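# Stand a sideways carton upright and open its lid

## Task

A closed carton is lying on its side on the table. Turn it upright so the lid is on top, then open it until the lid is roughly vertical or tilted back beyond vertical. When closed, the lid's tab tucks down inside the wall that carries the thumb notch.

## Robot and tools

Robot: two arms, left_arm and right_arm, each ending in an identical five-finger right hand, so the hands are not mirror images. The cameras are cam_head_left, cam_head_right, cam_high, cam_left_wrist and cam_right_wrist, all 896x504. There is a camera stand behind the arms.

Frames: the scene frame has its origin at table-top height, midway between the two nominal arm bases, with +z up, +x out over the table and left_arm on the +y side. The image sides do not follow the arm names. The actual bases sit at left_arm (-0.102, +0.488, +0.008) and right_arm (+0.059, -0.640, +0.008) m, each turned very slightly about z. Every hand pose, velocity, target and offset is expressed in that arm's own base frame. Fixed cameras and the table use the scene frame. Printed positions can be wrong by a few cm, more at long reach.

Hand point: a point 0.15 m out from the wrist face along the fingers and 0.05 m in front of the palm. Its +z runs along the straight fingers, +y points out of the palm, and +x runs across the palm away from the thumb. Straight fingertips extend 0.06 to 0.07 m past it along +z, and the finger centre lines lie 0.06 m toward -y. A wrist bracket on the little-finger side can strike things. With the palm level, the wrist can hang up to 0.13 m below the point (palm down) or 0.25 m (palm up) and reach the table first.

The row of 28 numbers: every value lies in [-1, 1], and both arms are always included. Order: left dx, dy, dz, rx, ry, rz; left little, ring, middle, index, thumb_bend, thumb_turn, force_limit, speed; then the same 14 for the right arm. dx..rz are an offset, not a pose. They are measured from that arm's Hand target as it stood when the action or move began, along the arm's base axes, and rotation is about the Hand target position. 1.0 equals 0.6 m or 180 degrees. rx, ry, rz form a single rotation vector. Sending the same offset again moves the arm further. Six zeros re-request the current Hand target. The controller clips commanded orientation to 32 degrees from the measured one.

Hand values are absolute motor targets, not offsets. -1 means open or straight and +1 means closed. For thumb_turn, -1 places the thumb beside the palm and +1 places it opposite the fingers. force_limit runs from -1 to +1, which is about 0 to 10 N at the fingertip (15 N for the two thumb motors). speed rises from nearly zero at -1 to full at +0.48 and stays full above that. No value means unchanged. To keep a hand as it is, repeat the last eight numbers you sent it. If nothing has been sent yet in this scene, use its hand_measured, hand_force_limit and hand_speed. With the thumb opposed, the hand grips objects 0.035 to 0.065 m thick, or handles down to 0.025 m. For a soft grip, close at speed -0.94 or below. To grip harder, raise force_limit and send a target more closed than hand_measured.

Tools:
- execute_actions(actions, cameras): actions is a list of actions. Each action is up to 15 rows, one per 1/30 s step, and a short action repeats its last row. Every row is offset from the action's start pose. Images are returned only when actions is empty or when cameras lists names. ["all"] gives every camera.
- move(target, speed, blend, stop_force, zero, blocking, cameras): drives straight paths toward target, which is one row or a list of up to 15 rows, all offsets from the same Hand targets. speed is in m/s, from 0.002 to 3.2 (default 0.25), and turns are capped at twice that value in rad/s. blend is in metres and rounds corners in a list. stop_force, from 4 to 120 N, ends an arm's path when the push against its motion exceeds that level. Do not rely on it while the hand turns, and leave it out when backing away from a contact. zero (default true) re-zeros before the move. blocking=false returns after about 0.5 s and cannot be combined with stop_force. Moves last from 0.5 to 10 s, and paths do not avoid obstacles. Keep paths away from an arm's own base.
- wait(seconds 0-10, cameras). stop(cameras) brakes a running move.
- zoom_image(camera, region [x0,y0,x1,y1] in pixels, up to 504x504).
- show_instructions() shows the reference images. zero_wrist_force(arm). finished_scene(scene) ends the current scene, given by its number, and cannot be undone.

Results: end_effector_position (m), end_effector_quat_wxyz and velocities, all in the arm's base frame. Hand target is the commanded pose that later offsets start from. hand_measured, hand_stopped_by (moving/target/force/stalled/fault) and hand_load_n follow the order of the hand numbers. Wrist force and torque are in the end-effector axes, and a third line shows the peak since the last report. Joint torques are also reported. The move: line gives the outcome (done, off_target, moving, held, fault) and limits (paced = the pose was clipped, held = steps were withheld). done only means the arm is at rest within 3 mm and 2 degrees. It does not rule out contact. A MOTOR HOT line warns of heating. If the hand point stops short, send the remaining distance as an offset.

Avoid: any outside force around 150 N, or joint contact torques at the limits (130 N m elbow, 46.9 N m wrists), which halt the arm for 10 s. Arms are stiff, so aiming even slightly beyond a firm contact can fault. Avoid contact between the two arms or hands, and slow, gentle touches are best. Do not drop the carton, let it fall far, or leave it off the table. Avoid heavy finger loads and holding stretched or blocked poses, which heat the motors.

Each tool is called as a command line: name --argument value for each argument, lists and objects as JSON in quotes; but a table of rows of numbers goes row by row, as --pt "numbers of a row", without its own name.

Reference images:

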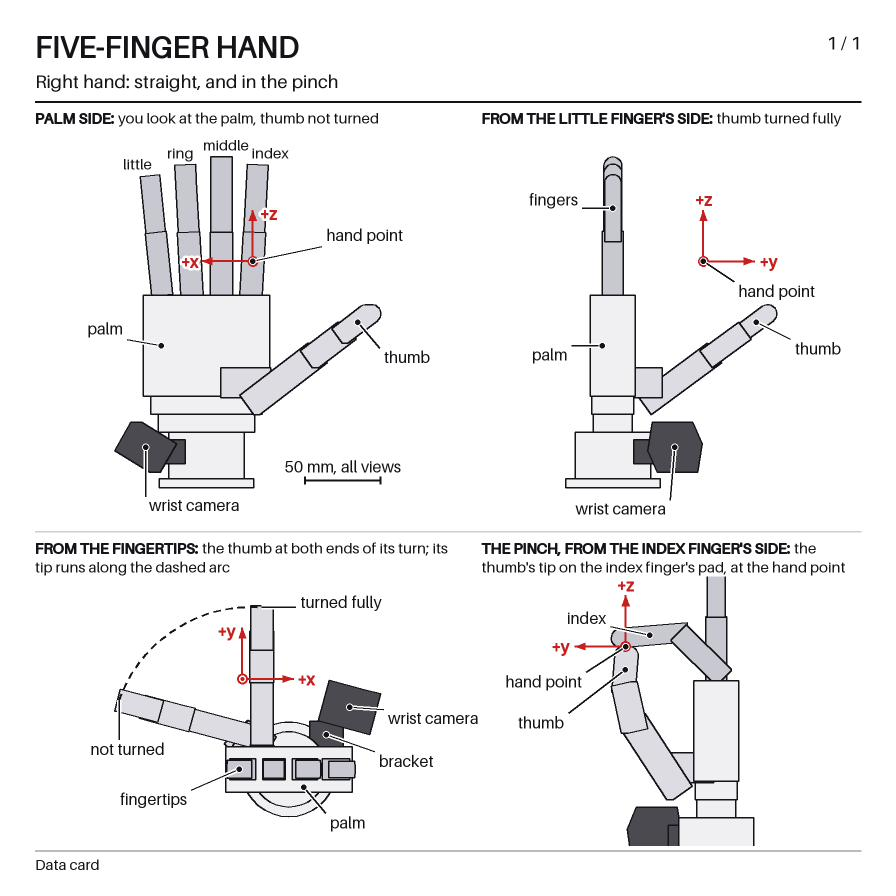

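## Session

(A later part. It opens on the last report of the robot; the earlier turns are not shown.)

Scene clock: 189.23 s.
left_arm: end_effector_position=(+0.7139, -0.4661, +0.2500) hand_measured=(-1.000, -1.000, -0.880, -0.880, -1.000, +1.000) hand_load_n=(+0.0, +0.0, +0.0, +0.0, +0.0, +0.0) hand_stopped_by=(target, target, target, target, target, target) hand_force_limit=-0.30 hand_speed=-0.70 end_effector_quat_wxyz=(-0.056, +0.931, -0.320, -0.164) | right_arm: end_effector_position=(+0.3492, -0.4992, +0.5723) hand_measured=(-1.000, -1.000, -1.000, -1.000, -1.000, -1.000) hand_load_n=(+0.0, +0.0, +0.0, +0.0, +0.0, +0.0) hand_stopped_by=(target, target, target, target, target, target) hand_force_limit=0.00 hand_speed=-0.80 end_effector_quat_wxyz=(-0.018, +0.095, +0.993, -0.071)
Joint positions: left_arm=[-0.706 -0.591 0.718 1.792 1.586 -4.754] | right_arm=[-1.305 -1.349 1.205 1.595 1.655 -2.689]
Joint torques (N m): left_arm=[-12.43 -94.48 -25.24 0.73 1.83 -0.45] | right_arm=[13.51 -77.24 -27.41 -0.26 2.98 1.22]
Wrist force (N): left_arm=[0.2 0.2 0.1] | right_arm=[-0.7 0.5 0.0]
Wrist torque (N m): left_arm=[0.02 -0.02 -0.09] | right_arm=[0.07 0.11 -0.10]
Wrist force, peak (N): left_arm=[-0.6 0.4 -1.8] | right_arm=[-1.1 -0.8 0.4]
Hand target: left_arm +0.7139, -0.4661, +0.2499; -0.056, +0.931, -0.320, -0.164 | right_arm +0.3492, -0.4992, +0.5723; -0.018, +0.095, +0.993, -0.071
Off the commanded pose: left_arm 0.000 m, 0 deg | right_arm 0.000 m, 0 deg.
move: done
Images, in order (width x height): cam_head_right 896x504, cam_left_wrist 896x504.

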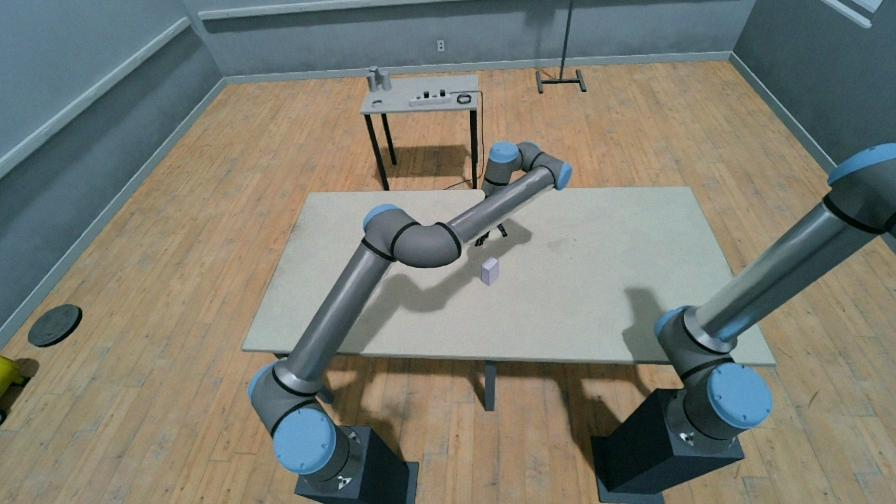

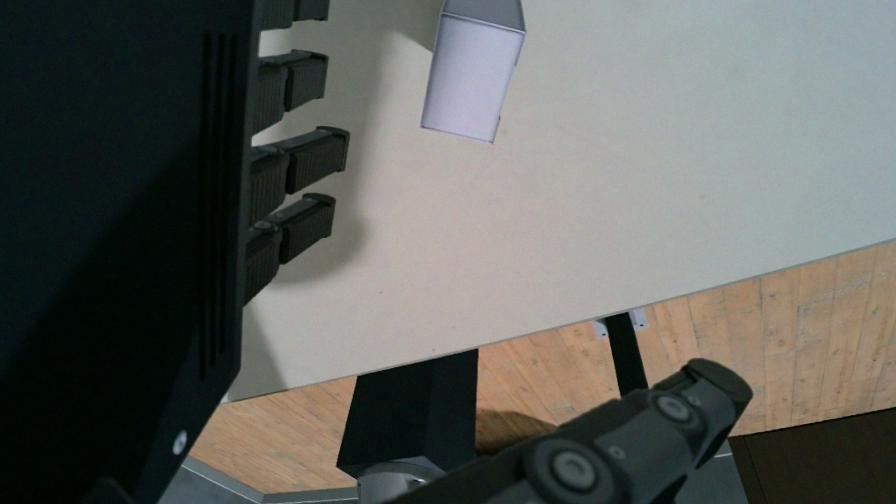

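move --target '[-0.1775, 0.1195, -0.0833, -0.3416, -0.4381, 0, -1, -1, -1, -1, -1, 1, -0.3, -0.7, 0, 0, 0, 0, 0, 0, -1, -1, -1, -1, -1, -1, 0, -0.8]' --speed 0.25 --cameras '["cam_left_wrist", "cam_head_right", "cam_high"]'

Scene clock: 194.03 s.
left_arm: end_effector_position=(+0.6074, -0.3944, +0.2000) hand_measured=(-1.000, -1.000, -1.000, -1.000, -1.000, +1.000) hand_load_n=(+0.0, +0.0, +0.0, +0.0, +0.0, +0.0) hand_stopped_by=(target, target, target, target, target, target) hand_force_limit=-0.30 hand_speed=-0.70 end_effector_quat_wxyz=(+0.209, +0.724, -0.249, +0.608) | right_arm: end_effector_position=(+0.3492, -0.4992, +0.5723) hand_measured=(-1.000, -1.000, -1.000, -1.000, -1.000, -1.000) hand_load_n=(+0.0, +0.0, +0.0, +0.0, +0.0, +0.0) hand_stopped_by=(target, target, target, target, target, target) hand_force_limit=0.00 hand_speed=-0.80 end_effector_quat_wxyz=(-0.018, +0.095, +0.993, -0.071)
Joint positions: left_arm=[-0.775 -1.479 2.245 -0.591 1.46 -4.732] | right_arm=[-1.305 -1.349 1.205 1.595 1.655 -2.689]
Joint torques (N m): left_arm=[6.79 -28.71 -25.2 -4.71 1.63 -1.84] | right_arm=[14.51 -75.85 -27.47 -0.05 3.15 1.35]
Wrist force (N): left_arm=[-1.2 -0.3 -0.1] | right_arm=[0.0 0.0 0.4]
Wrist torque (N m): left_arm=[-0.12 0.04 0.01] | right_arm=[-0.03 -0.02 -0.08]
Wrist force, peak (N): left_arm=[-2.5 -0.6 -0.6] | right_arm=[-1.2 -0.1 0.4]
Hand target: left_arm +0.6074, -0.3944, +0.2000; +0.209, +0.724, -0.249, +0.608 | right_arm +0.3492, -0.4992, +0.5723; -0.018, +0.095, +0.993, -0.071
Off the commanded pose: left_arm 0.000 m, 0 deg | right_arm 0.000 m, 0 deg.
move: done
Images, in order (width x height): cam_head_right 896x504, cam_high 896x504, cam_left_wrist 896x504.

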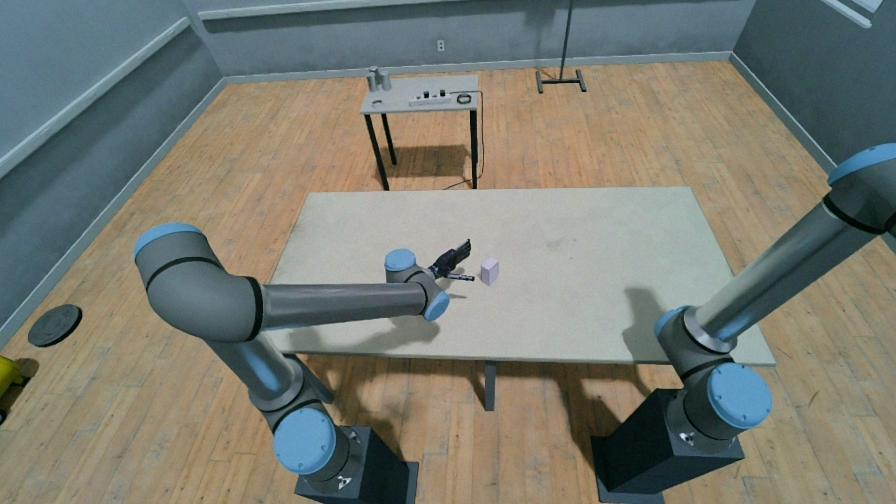

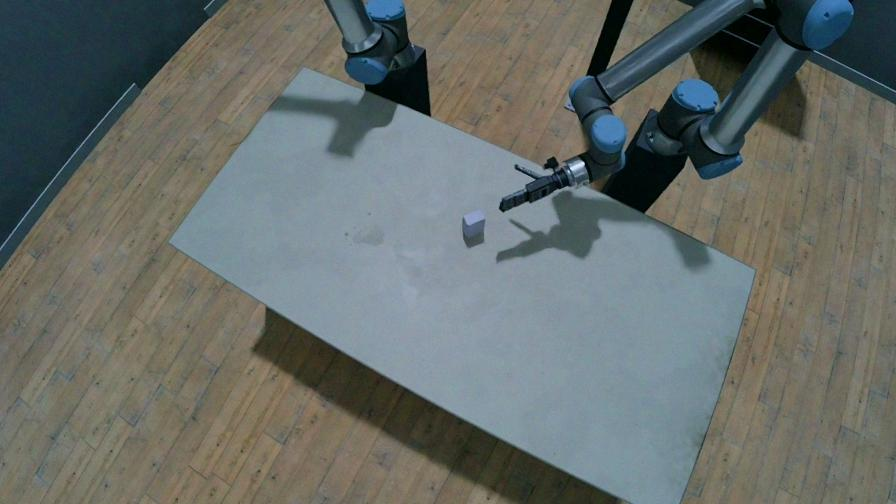

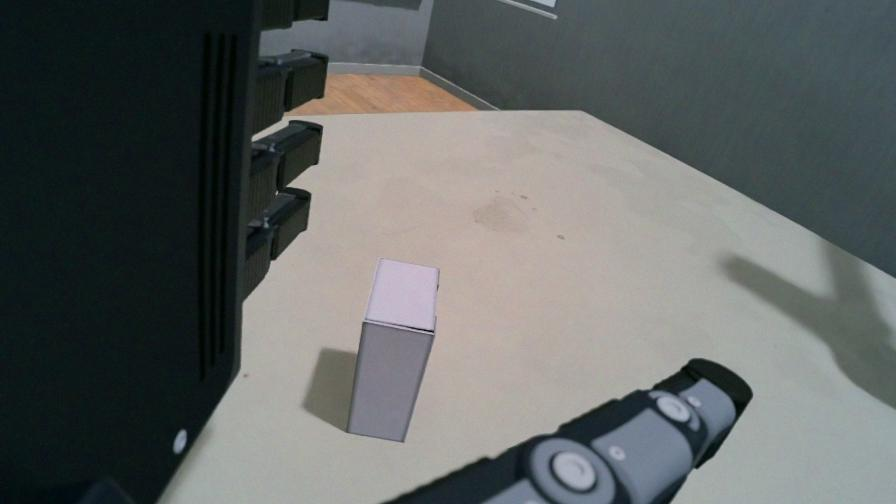

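move --target '[0, 0, -0.2933, 0, 0, 0, -1, -1, -1, -1, -1, 1, -0.3, -0.7, 0, 0, 0, 0, 0, 0, -1, -1, -1, -1, -1, -1, 0, -0.8]' --speed 0.12 --cameras '["cam_left_wrist", "cam_head_right"]'

Scene clock: 198.70 s.
left_arm: end_effector_position=(+0.6073, -0.3943, +0.0239) hand_measured=(-1.000, -1.000, -1.000, -1.000, -1.000, +1.000) hand_load_n=(+0.0, +0.0, +0.0, +0.0, +0.0, +0.5) hand_stopped_by=(target, target, target, target, target, target) hand_force_limit=-0.30 hand_speed=-0.70 end_effector_quat_wxyz=(+0.209, +0.724, -0.249, +0.608) | right_arm: end_effector_position=(+0.3492, -0.4992, +0.5723) hand_measured=(-1.000, -1.000, -1.000, -1.000, -1.000, -1.000) hand_load_n=(+0.0, +0.0, +0.0, +0.0, +0.0, +0.0) hand_stopped_by=(target, target, target, target, target, target) hand_force_limit=0.00 hand_speed=-0.80 end_effector_quat_wxyz=(-0.018, +0.095, +0.993, -0.071)
Joint positions: left_arm=[-0.775 -1.165 2.33 -0.99 1.46 -4.732] | right_arm=[-1.305 -1.349 1.205 1.595 1.655 -2.689]
Joint torques (N m): left_arm=[1.49 -51.2 -25.81 1.48 0.93 -1.17] | right_arm=[12.7 -76.58 -27.84 -0.29 3.17 1.26]
Wrist force (N): left_arm=[-1.2 -0.8 -0.1] | right_arm=[-0.6 -0.2 0.4]
Wrist torque (N m): left_arm=[-0.19 0.05 0.04] | right_arm=[-0.05 0.07 -0.12]
Wrist force, peak (N): left_arm=[-3.0 -0.8 0.0] | right_arm=[-1.2 -0.4 0.5]
Hand target: left_arm +0.6074, -0.3944, +0.0240; +0.209, +0.724, -0.249, +0.608 | right_arm +0.3492, -0.4992, +0.5723; -0.018, +0.095, +0.993, -0.071
Off the commanded pose: left_arm 0.000 m, 0 deg | right_arm 0.000 m, 0 deg.
move: done
Images, in order (width x height): cam_head_right 896x504, cam_left_wrist 896x504.

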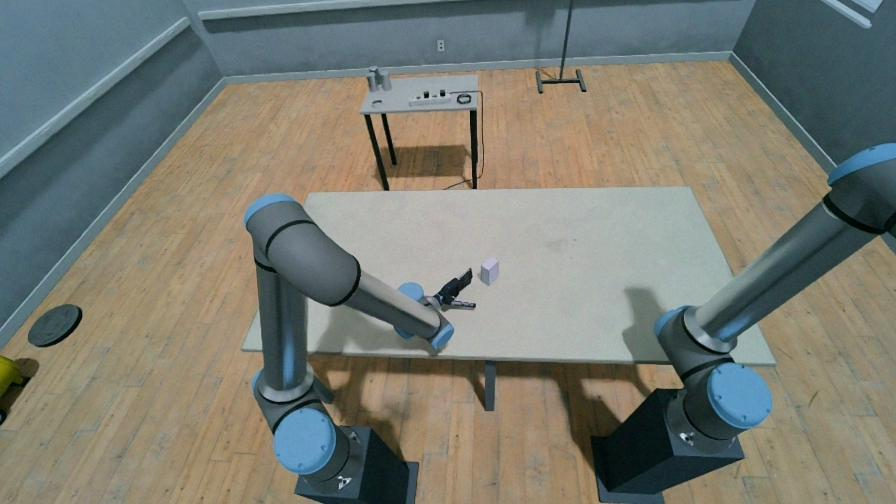

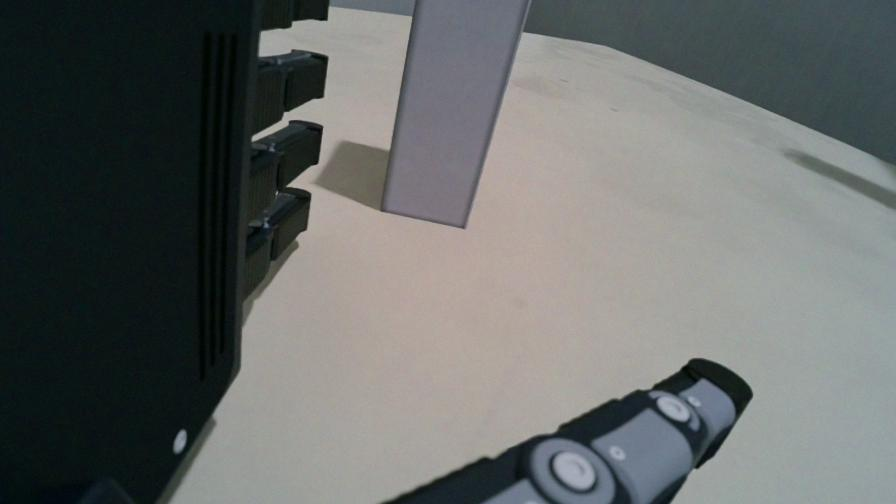

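move --target '[0.1669, -0.1301, 0, 0, 0, 0, -1, -1, -1, -1, -1, 1, -0.3, -0.7, 0, 0, 0, 0, 0, 0, -1, -1, -1, -1, -1, -1, 0, -0.8]' --speed 0.06 --stop_force 6 --cameras '["cam_left_wrist", "cam_head_right", "cam_high"]'

Scene clock: 205.20 s.
left_arm: end_effector_position=(+0.7075, -0.4724, +0.0240) hand_measured=(-1.000, -1.000, -1.000, -1.000, -1.000, +1.000) hand_load_n=(+0.0, +0.0, +0.0, +0.0, +0.0, +0.5) hand_stopped_by=(target, target, target, target, target, target) hand_force_limit=-0.30 hand_speed=-0.70 end_effector_quat_wxyz=(+0.209, +0.724, -0.249, +0.608) | right_arm: end_effector_position=(+0.3492, -0.4992, +0.5723) hand_measured=(-1.000, -1.000, -1.000, -1.000, -1.000, -1.000) hand_load_n=(+0.0, +0.0, +0.0, +0.0, +0.0, +0.0) hand_stopped_by=(target, target, target, target, target, target) hand_force_limit=0.00 hand_speed=-0.80 end_effector_quat_wxyz=(-0.018, +0.095, +0.993, -0.071)
Joint positions: left_arm=[-0.75 -1.045 2.082 -0.862 1.485 -4.728] | right_arm=[-1.305 -1.349 1.205 1.595 1.655 -2.689]
Joint torques (N m): left_arm=[-7.74 -83.01 -11.63 -5.22 -0.92 1.28] | right_arm=[12.49 -77.4 -27.57 -0.16 3.14 1.63]
Wrist force (N): left_arm=[-1.1 -0.7 -0.3] | right_arm=[-0.8 0.2 0.2]
Wrist torque (N m): left_arm=[-0.18 0.04 0.04] | right_arm=[0.01 0.11 -0.12]
Wrist force, peak (N): left_arm=[-1.6 -1.0 -0.5] | right_arm=[-1.1 0.0 0.7]
Hand target: left_arm +0.7075, -0.4724, +0.0240; +0.209, +0.724, -0.249, +0.608 | right_arm +0.3492, -0.4992, +0.5723; -0.018, +0.095, +0.993, -0.071
Off the commanded pose: left_arm 0.000 m, 0 deg | right_arm 0.000 m, 0 deg.
move: done
Images, in order (width x height): cam_head_right 896x504, cam_high 896x504, cam_left_wrist 896x504.

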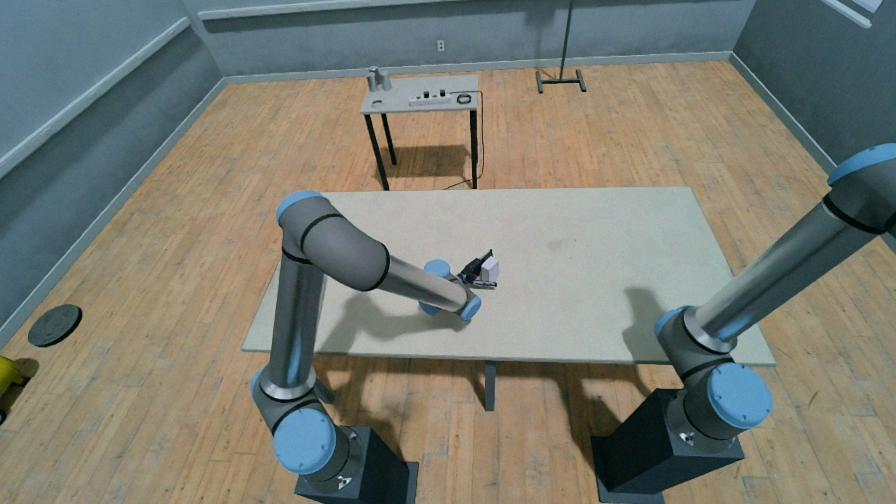

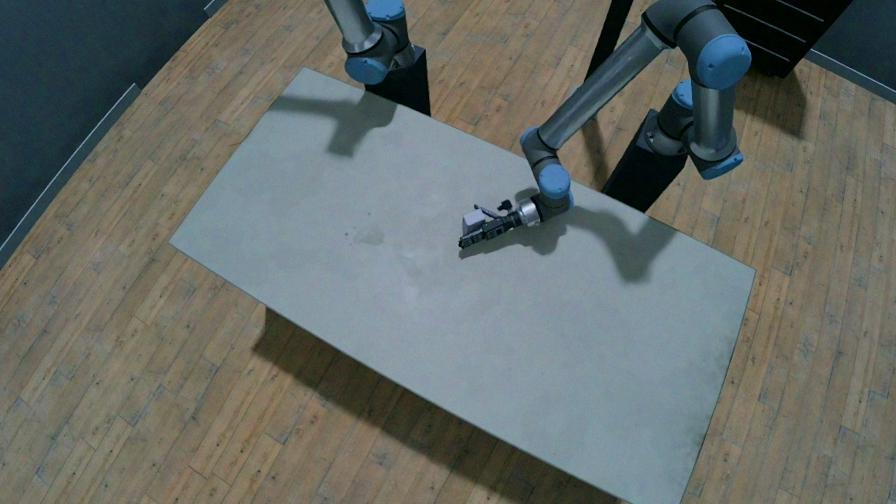

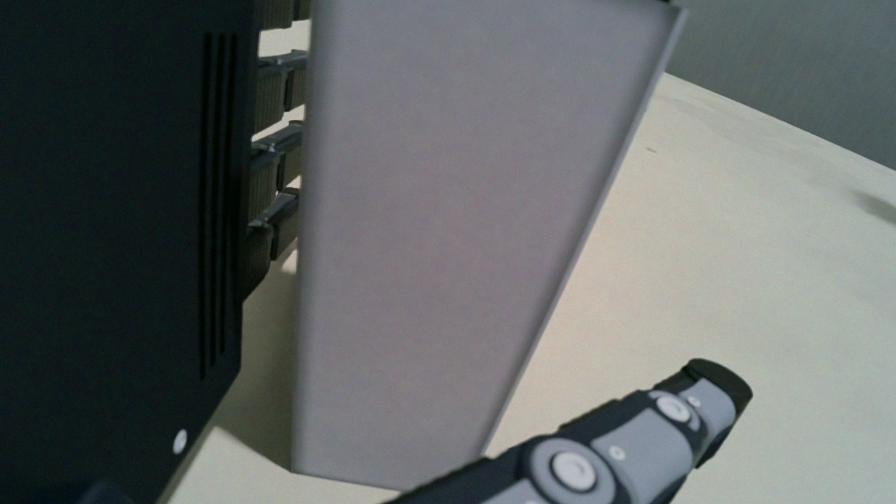

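move --target '[-0.0102, -0.0131, 0, 0, 0, 0, -1, -1, -1, -1, -1, 1, -0.3, -0.7, 0, 0, 0, 0, 0, 0, -1, -1, -1, -1, -1, -1, 0, -0.8]' --speed 0.03

move --target '[0, 0, 0, 0, 0, 0, -0.8, -0.8, -0.8, -0.8, -0.5, 1, -0.6, -0.7, 0, 0, 0, 0, 0, 0, -1, -1, -1, -1, -1, -1, 0, -0.8]' --cameras '["cam_left_wrist"]'

Scene clock: 207.70 s.
left_arm: end_effector_position=(+0.7014, -0.4804, +0.0240) hand_measured=(-1.000, -1.000, -1.000, -1.000, -1.000, +1.000) hand_load_n=(+0.0, +0.0, +0.0, +0.0, +0.0, +0.0) hand_stopped_by=(target, target, target, target, target, target) hand_force_limit=-0.30 hand_speed=-0.70 end_effector_quat_wxyz=(+0.209, +0.724, -0.249, +0.608) | right_arm: end_effector_position=(+0.3492, -0.4992, +0.5723) hand_measured=(-1.000, -1.000, -1.000, -1.000, -1.000, -1.000) hand_load_n=(+0.0, +0.0, +0.5, +0.0, +0.0, +0.0) hand_stopped_by=(target, target, target, target, target, target) hand_force_limit=0.00 hand_speed=-0.80 end_effector_quat_wxyz=(-0.018, +0.095, +0.993, -0.071)
Joint positions: left_arm=[-0.768 -1.047 2.086 -0.864 1.467 -4.731] | right_arm=[-1.305 -1.349 1.205 1.595 1.655 -2.689]
Joint torques (N m): left_arm=[11.42 -76.61 -16.84 -4.25 1.12 -0.43] | right_arm=[12.56 -77.02 -28.11 -0.27 3.03 1.62]
Wrist force (N): left_arm=[-1.1 -0.7 -0.1] | right_arm=[-0.3 0.0 0.0]
Wrist torque (N m): left_arm=[-0.18 0.03 0.16] | right_arm=[-0.01 0.04 -0.10]
Wrist force, peak (N): left_arm=[-1.5 -1.1 0.0] | right_arm=[-0.9 -0.2 1.1]
Hand target: left_arm +0.7014, -0.4803, +0.0240; +0.209, +0.724, -0.249, +0.608 | right_arm +0.3492, -0.4992, +0.5723; -0.018, +0.095, +0.993, -0.071
Off the commanded pose: left_arm 0.000 m, 0 deg | right_arm 0.000 m, 0 deg.
move: done

Scene clock: 209.13 s.
left_arm: end_effector_position=(+0.7014, -0.4803, +0.0240) hand_measured=(-0.800, -0.800, -0.800, -0.800, -0.500, +1.000) hand_load_n=(+0.0, +0.0, +0.0, +0.0, +0.0, +0.0) hand_stopped_by=(target, target, target, target, target, target) hand_force_limit=-0.60 hand_speed=-0.70 end_effector_quat_wxyz=(+0.209, +0.724, -0.249, +0.608) | right_arm: end_effector_position=(+0.3492, -0.4992, +0.5723) hand_measured=(-1.000, -1.000, -1.000, -1.000, -1.000, -1.000) hand_load_n=(+0.0, +0.0, +0.0, +0.0, +0.0, +0.0) hand_stopped_by=(target, target, target, target, target, target) hand_force_limit=0.00 hand_speed=-0.80 end_effector_quat_wxyz=(-0.018, +0.095, +0.993, -0.071)
Joint positions: left_arm=[-0.767 -1.047 2.086 -0.864 1.468 -4.731] | right_arm=[-1.305 -1.349 1.205 1.595 1.655 -2.689]
Joint torques (N m): left_arm=[13.28 -58.39 -29.52 0.14 3.44 1.07] | right_arm=[13.56 -76.5 -27.3 -0.17 3.38 1.54]
Wrist force (N): left_arm=[-1.5 -0.7 -0.1] | right_arm=[-0.1 0.1 0.6]
Wrist torque (N m): left_arm=[-0.18 0.10 0.14] | right_arm=[-0.02 -0.01 -0.09]
Wrist force, peak (N): left_arm=[-1.5 -0.9 -0.3] | right_arm=[-0.9 -0.4 0.4]
Hand target: left_arm +0.7014, -0.4803, +0.0240; +0.209, +0.724, -0.249, +0.608 | right_arm +0.3492, -0.4992, +0.5723; -0.018, +0.095, +0.993, -0.071
Off the commanded pose: left_arm 0.000 m, 0 deg | right_arm 0.000 m, 0 deg.
move: done
Images, in order (width x height): cam_left_wrist 896x504.

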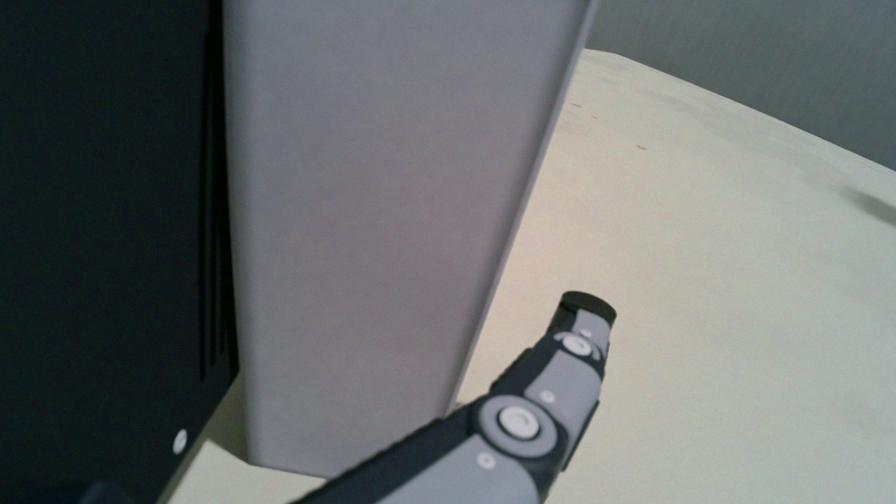

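execute_actions --actions '[[[0,0,0,0,0,0,-0.8,-0.8,-0.8,-0.8,0.3,1,-0.3,-0.9,0,0,0,0,0,0,-1,-1,-1,-1,-1,-1,0,-0.8]]]' --cameras '["cam_left_wrist","cam_high"]'

Scene clock: 217.63 s.
left_arm: end_effector_position=(+0.7014, -0.4803, +0.0240) hand_measured=(-0.800, -0.800, -0.800, -0.800, -0.128, +1.000) hand_load_n=(+0.0, +0.0, +0.0, +0.0, +5.0, +1.0) hand_stopped_by=(target, target, target, target, force, target) hand_force_limit=-0.30 hand_speed=-0.90 end_effector_quat_wxyz=(+0.209, +0.724, -0.249, +0.608) | right_arm: end_effector_position=(+0.3492, -0.4992, +0.5723) hand_measured=(-1.000, -1.000, -1.000, -1.000, -1.000, -1.000) hand_load_n=(+0.0, +0.0, +0.5, +0.0, +0.0, +0.0) hand_stopped_by=(target, target, target, target, target, target) hand_force_limit=0.00 hand_speed=-0.80 end_effector_quat_wxyz=(-0.018, +0.095, +0.993, -0.071)
Joint positions: left_arm=[-0.767 -1.047 2.086 -0.864 1.468 -4.731] | right_arm=[-1.305 -1.349 1.205 1.595 1.655 -2.689]
Joint torques (N m): left_arm=[13.93 -55.08 -28.71 1.28 3.3 1.12] | right_arm=[11.7 -76.79 -26.93 -0.14 3.03 1.88]
Wrist force (N): left_arm=[0.1 -0.5 -0.6] | right_arm=[-0.9 0.1 0.2]
Wrist torque (N m): left_arm=[-0.18 0.03 0.14] | right_arm=[0.00 0.12 -0.13]
Wrist force, peak (N): left_arm=[-1.5 -1.4 -0.1] | right_arm=[-1.0 -0.2 0.9]
Hand target: left_arm +0.7014, -0.4803, +0.0240; +0.209, +0.724, -0.249, +0.608 | right_arm +0.3492, -0.4992, +0.5723; -0.018, +0.095, +0.993, -0.071
Off the commanded pose: left_arm 0.000 m, 0 deg | right_arm 0.000 m, 0 deg.
Images, in order (width x height): cam_high 896x504, cam_left_wrist 896x504.

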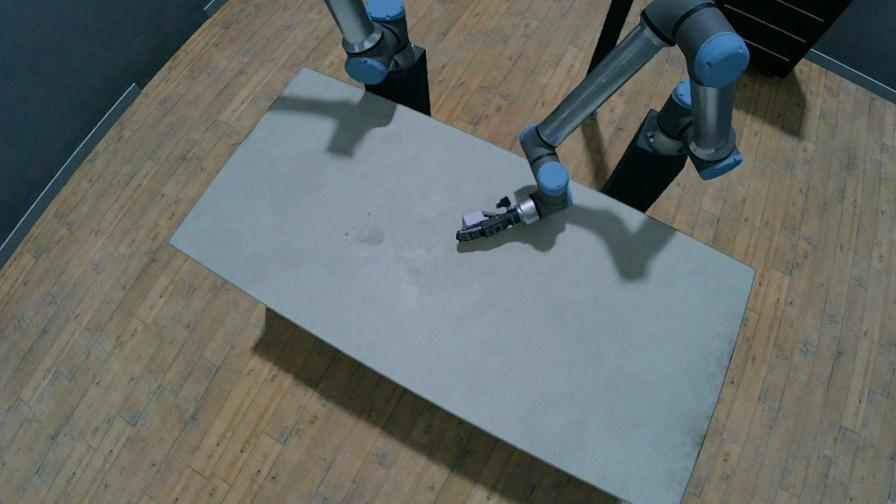

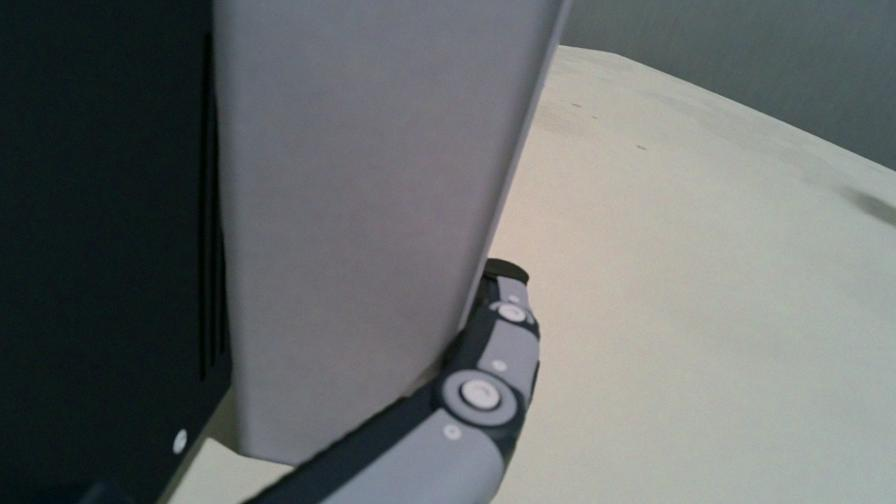

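move --target '[0,0,0,0,0,0,-0.8,-0.8,-0.8,-0.8,0.3,1,-0.3,-0.9,0.418,0.832,-0.12,0.2071,0.0503,-0.2993,1,1,1,-1,-1,1,-0.3,-0.2]' --speed 0.25

move --target '[0,0,0,0,0,0,-0.8,-0.8,-0.8,-0.8,0.3,1,-0.3,-0.9,-0.2273,0.7985,-0.5077,0.2071,0.0503,-0.2993,1,1,1,-1,-1,1,-0.3,-0.2]' --speed 0.22 --cameras '["cam_right_wrist","cam_high","cam_head_left"]'

Scene clock: 246.83 s.
left_arm: end_effector_position=(+0.7014, -0.4803, +0.0240) hand_measured=(-0.800, -0.800, -0.800, -0.800, -0.128, +1.000) hand_load_n=(+0.0, +0.0, +0.0, +0.0, +5.0, +1.0) hand_stopped_by=(target, target, target, target, force, target) hand_force_limit=-0.30 hand_speed=-0.90 end_effector_quat_wxyz=(+0.209, +0.724, -0.249, +0.608) | right_arm: end_effector_position=(+0.6000, -0.0001, +0.5002) hand_measured=(+1.000, +1.000, +1.000, -1.000, -1.000, +1.000) hand_load_n=(+0.5, +0.0, +0.0, +0.0, +0.0, +0.0) hand_stopped_by=(target, target, target, target, target, target) hand_force_limit=-0.30 hand_speed=-0.20 end_effector_quat_wxyz=(-0.150, +0.510, +0.810, +0.247)
Joint positions: left_arm=[-0.767 -1.047 2.086 -0.864 1.468 -4.731] | right_arm=[-0.592 -1.452 1.64 1.73 1.088 -1.125]
Joint torques (N m): left_arm=[10.9 -53.39 -19.36 1.2 3.03 1.09] | right_arm=[5.2 -67.42 -43.71 8.51 -2.88 1.97]
Wrist force (N): left_arm=[0.1 -0.3 -0.7] | right_arm=[-1.2 -0.8 -0.1]
Wrist torque (N m): left_arm=[-0.14 0.01 0.16] | right_arm=[-0.12 0.19 -0.11]
Wrist force, peak (N): left_arm=[0.4 -0.6 -0.9] | right_arm=[-0.3 -2.5 0.1]
Hand target: left_arm +0.7014, -0.4803, +0.0240; +0.209, +0.724, -0.249, +0.608 | right_arm +0.6000, +0.0000, +0.5003; -0.150, +0.510, +0.810, +0.247
Off the commanded pose: left_arm 0.000 m, 0 deg | right_arm 0.000 m, 0 deg.
move: done

Scene clock: 250.00 s.
left_arm: end_effector_position=(+0.7014, -0.4803, +0.0240) hand_measured=(-0.800, -0.800, -0.800, -0.800, -0.128, +1.000) hand_load_n=(+0.0, +0.0, +0.0, +0.0, +5.0, +1.0) hand_stopped_by=(target, target, target, target, force, target) hand_force_limit=-0.30 hand_speed=-0.90 end_effector_quat_wxyz=(+0.209, +0.724, -0.249, +0.608) | right_arm: end_effector_position=(+0.4636, +0.4791, +0.1957) hand_measured=(+1.000, +1.000, +1.000, -1.000, -1.000, +1.000) hand_load_n=(+0.0, +0.0, +0.0, +0.0, +0.0, +0.5) hand_stopped_by=(target, target, target, target, target, target) hand_force_limit=-0.30 hand_speed=-0.20 end_effector_quat_wxyz=(-0.233, +0.760, +0.365, +0.485)
Joint positions: left_arm=[-0.767 -1.047 2.086 -0.864 1.468 -4.731] | right_arm=[0.477 -1.57 2.23 -0.189 1.193 1.386]
Joint torques (N m): left_arm=[13.2 -54.55 -14.49 1.09 3.15 1.01] | right_arm=[12.63 -41.11 -33.39 -2.81 2.5 2.13]
Wrist force (N): left_arm=[0.4 -0.2 -0.4] | right_arm=[-2.2 -0.1 -0.7]
Wrist torque (N m): left_arm=[-0.14 -0.03 0.17] | right_arm=[-0.01 0.36 -0.17]
Wrist force, peak (N): left_arm=[0.4 -0.8 -0.7] | right_arm=[-2.8 -2.4 1.1]
Hand target: left_arm +0.7014, -0.4803, +0.0240; +0.209, +0.724, -0.249, +0.608 | right_arm +0.4636, +0.4791, +0.1957; -0.233, +0.760, +0.365, +0.485
Off the commanded pose: left_arm 0.000 m, 0 deg | right_arm 0.000 m, 0 deg.
move: done
Images, in order (width x height): cam_head_left 896x504, cam_high 896x504, cam_right_wrist 896x504.

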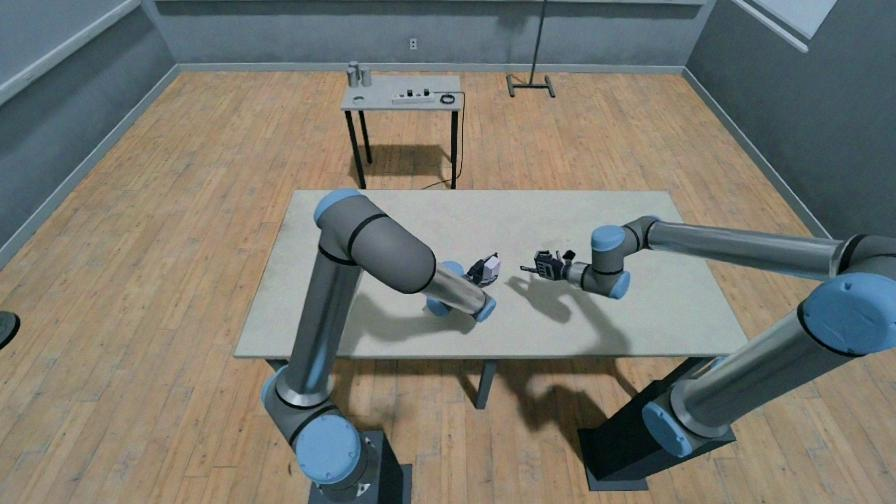

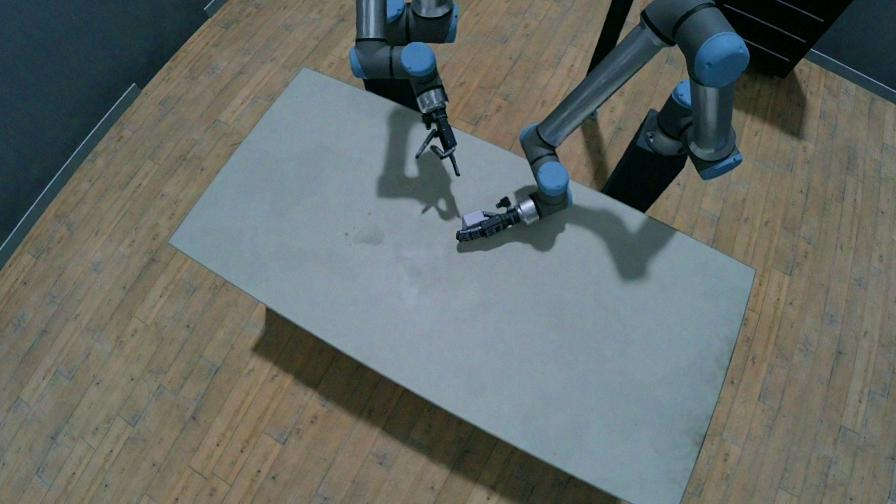

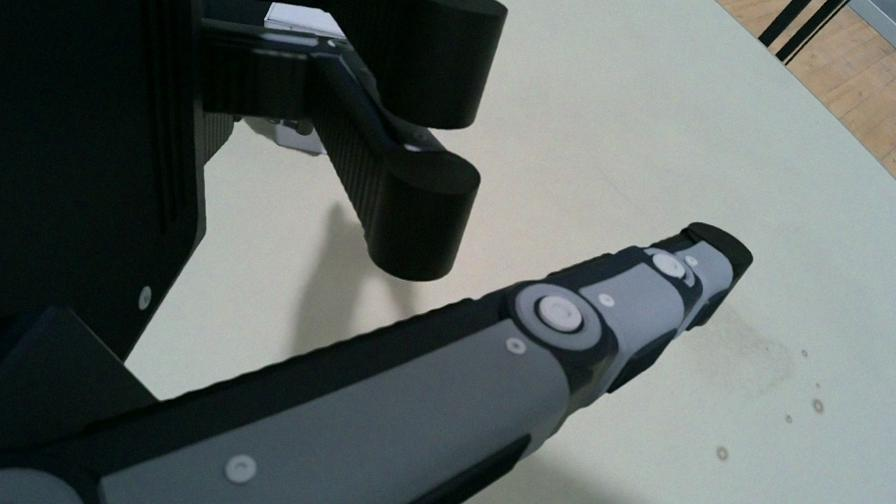

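zoom_image --camera "cam_right_wrist" --region '[180, 0, 520, 190]'

zoom_image --camera "cam_high" --region '[350, 60, 610, 260]'

zoom_image --camera "cam_head_left" --region '[400, 200, 660, 350]'

Scaled by 1.482 from the camera's 896x504 image, which has a finer 1280x720 frame.

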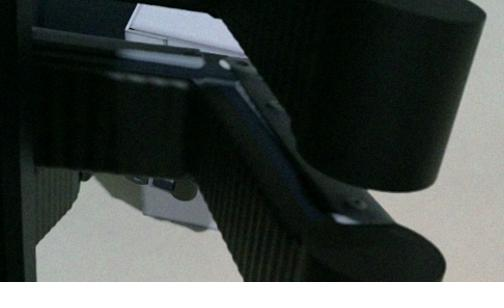

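Scaled by 1.938 from the camera's 896x504 image, which has a finer 1280x720 frame.

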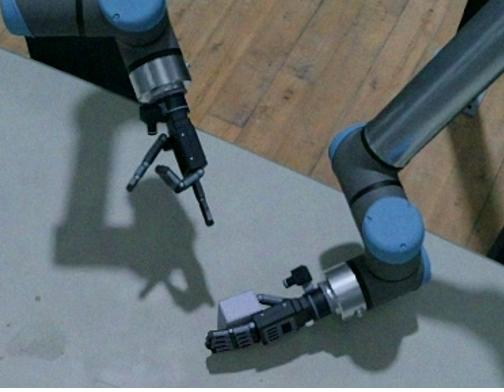

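Scaled by 1.938 from the camera's 896x504 image, which has a finer 1280x720 frame.

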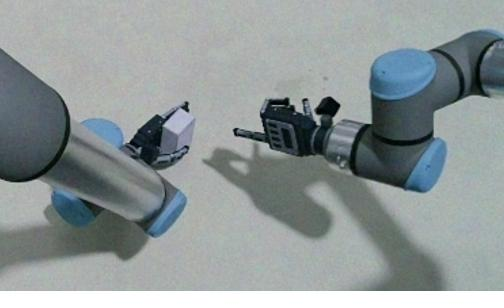

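move --target '[0,0,0,0,0,0,-0.8,-0.8,-0.8,-0.8,0.3,1,-0.3,-0.9,-0.0553,0.0108,-0.0262,0.0489,-0.0267,0.1107,-1,-1,-1,-1,-1,-1,-0.3,-0.2]' --speed 0.2 --cameras '["cam_right_wrist"]'

Scene clock: 266.00 s.
left_arm: end_effector_position=(+0.7014, -0.4803, +0.0240) hand_measured=(-0.800, -0.800, -0.800, -0.800, -0.128, +1.000) hand_load_n=(+0.0, +0.0, -0.5, +0.0, +5.0, +1.0) hand_stopped_by=(target, target, target, target, force, target) hand_force_limit=-0.30 hand_speed=-0.90 end_effector_quat_wxyz=(+0.209, +0.724, -0.249, +0.608) | right_arm: end_effector_position=(+0.4305, +0.4855, +0.1799) hand_measured=(-1.000, -1.000, -1.000, -1.000, -1.000, -1.000) hand_load_n=(+0.0, +0.0, +0.0, +0.0, +0.0, +0.0) hand_stopped_by=(target, target, target, target, target, target) hand_force_limit=-0.30 hand_speed=-0.20 end_effector_quat_wxyz=(-0.355, +0.645, +0.462, +0.495)
Joint positions: left_arm=[-0.767 -1.047 2.086 -0.864 1.468 -4.731] | right_arm=[0.286 -1.562 2.352 -0.355 0.658 1.22]
Joint torques (N m): left_arm=[13.87 -53.77 -13.57 1.08 3.07 0.82] | right_arm=[14.97 -49.27 -37 4.36 -3.39 0.89]
Wrist force (N): left_arm=[0.2 -0.6 -0.7] | right_arm=[-2.8 -0.2 -1.5]
Wrist torque (N m): left_arm=[-0.19 0.03 0.15] | right_arm=[0.03 0.48 -0.33]
Wrist force, peak (N): left_arm=[0.2 -0.8 -0.9] | right_arm=[-2.8 -0.2 -1.5]
Hand target: left_arm +0.7014, -0.4803, +0.0240; +0.209, +0.724, -0.249, +0.608 | right_arm +0.4304, +0.4855, +0.1800; -0.356, +0.644, +0.462, +0.495
Off the commanded pose: left_arm 0.000 m, 0 deg | right_arm 0.000 m, 0 deg.
move: done
Images, in order (width x height): cam_right_wrist 896x504.

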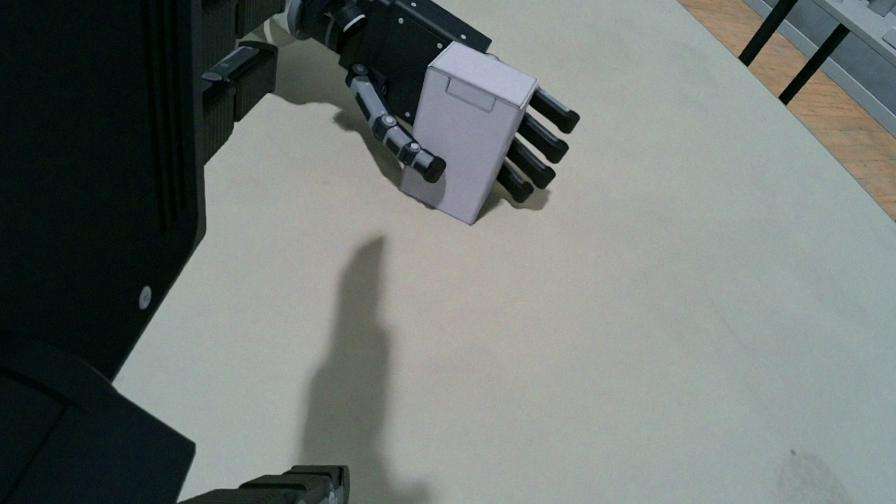

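zoom_image --camera "cam_right_wrist" --region '[380, 20, 600, 240]'

zoom_image --camera "cam_right_wrist" --region '[420, 30, 550, 130]'

Scaled by 2.291 from the camera's 896x504 image, which has a finer 1280x720 frame.

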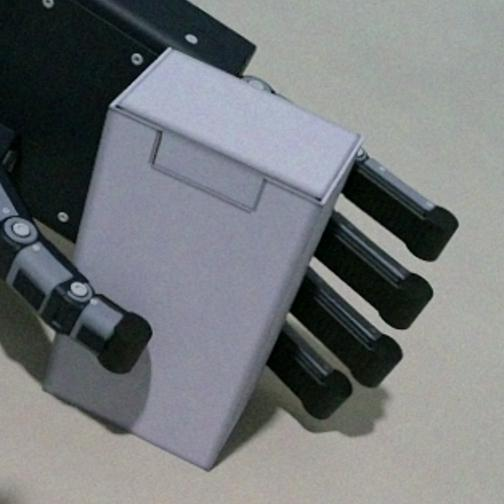

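Scaled by 3.877 from the camera's 896x504 image, which has a finer 1280x720 frame.

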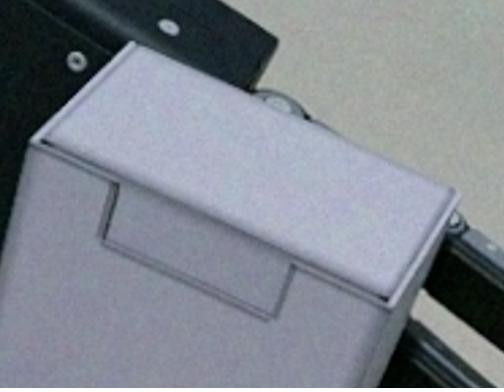

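zoom_image --camera "cam_right_wrist" --region '[100, 0, 360, 200]'

zoom_image --camera "cam_right_wrist" --region '[0, 270, 400, 504]'

Scaled by 1.938 from the camera's 896x504 image, which has a finer 1280x720 frame.

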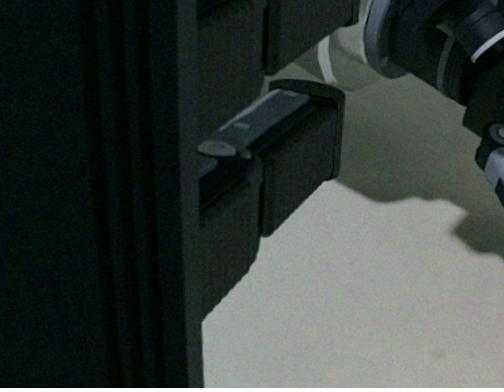

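Scaled by 1.260 from the camera's 896x504 image, which has a finer 1280x720 frame.

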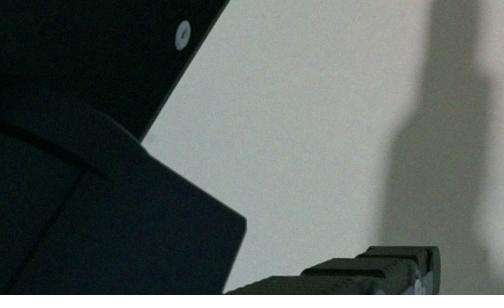

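move --target '[0,0,0,0,0,0,-0.8,-0.8,-0.8,-0.8,0.3,1,-0.3,-0.9,0.0122,0.0982,-0.1482,0.1213,0.4561,-0.3227,1,1,1,-1,-1,1,-0.3,-0.2]' --speed 0.2 --cameras '["cam_right_wrist", "cam_head_left", "cam_high"]'

Scene clock: 290.47 s.
left_arm: end_effector_position=(+0.7014, -0.4803, +0.0240) hand_measured=(-0.800, -0.800, -0.800, -0.800, -0.128, +1.000) hand_load_n=(+0.0, +0.0, +0.0, +0.0, +5.0, +1.0) hand_stopped_by=(target, target, target, target, force, target) hand_force_limit=-0.30 hand_speed=-0.90 end_effector_quat_wxyz=(+0.209, +0.724, -0.249, +0.608) | right_arm: end_effector_position=(+0.4378, +0.5444, +0.0910) hand_measured=(+1.000, +1.000, +1.000, -1.000, -1.000, +1.000) hand_load_n=(+0.0, +0.0, +0.0, +0.0, +0.0, +0.0) hand_stopped_by=(target, target, target, target, target, target) hand_force_limit=-0.30 hand_speed=-0.20 end_effector_quat_wxyz=(-0.398, +0.855, -0.301, +0.140)
Joint positions: left_arm=[-0.767 -1.047 2.086 -0.864 1.468 -4.731] | right_arm=[0.503 -1.315 2.033 0.021 1.274 2.882]
Joint torques (N m): left_arm=[11.13 -55.3 -12.4 1.04 2.79 0.53] | right_arm=[1.94 -73.2 -19.1 -3.25 0.61 0.88]
Wrist force (N): left_arm=[0.3 -0.7 -0.6] | right_arm=[-0.1 0.1 0.5]
Wrist torque (N m): left_arm=[-0.22 -0.01 0.15] | right_arm=[0.01 -0.02 0.03]
Wrist force, peak (N): left_arm=[0.4 -0.8 -0.9] | right_arm=[-2.8 -0.7 -1.1]
Hand target: left_arm +0.7014, -0.4803, +0.0240; +0.209, +0.724, -0.249, +0.608 | right_arm +0.4377, +0.5445, +0.0911; -0.398, +0.855, -0.301, +0.140
Off the commanded pose: left_arm 0.000 m, 0 deg | right_arm 0.000 m, 0 deg.
move: done
Images, in order (width x height): cam_head_left 896x504, cam_high 896x504, cam_right_wrist 896x504.

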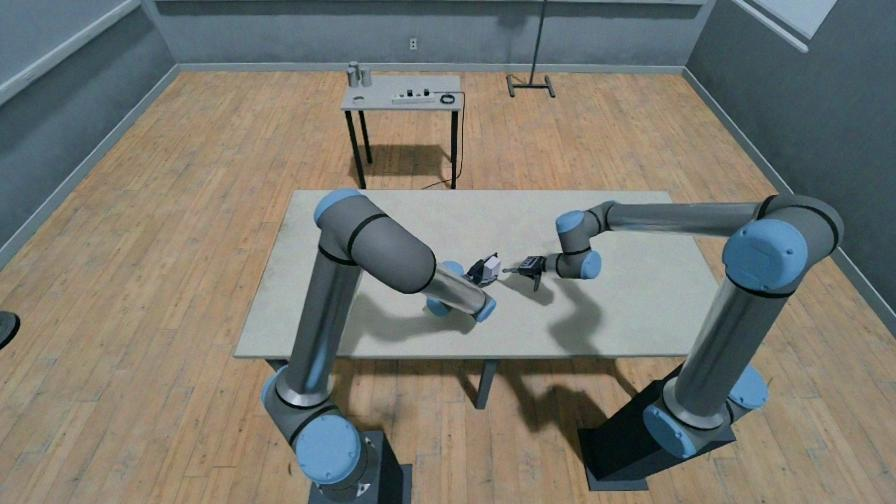

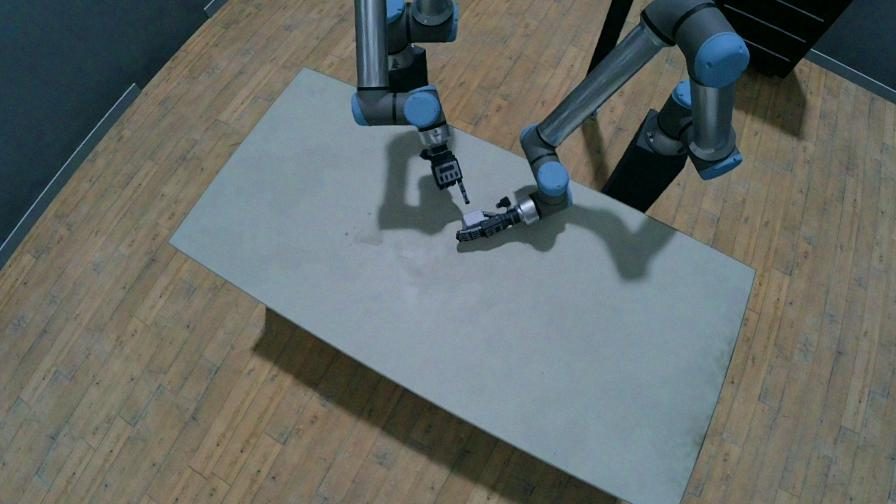

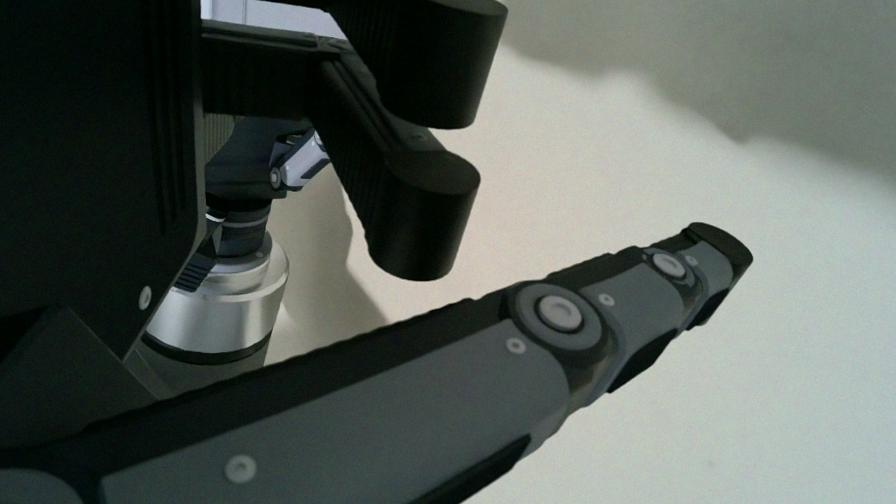

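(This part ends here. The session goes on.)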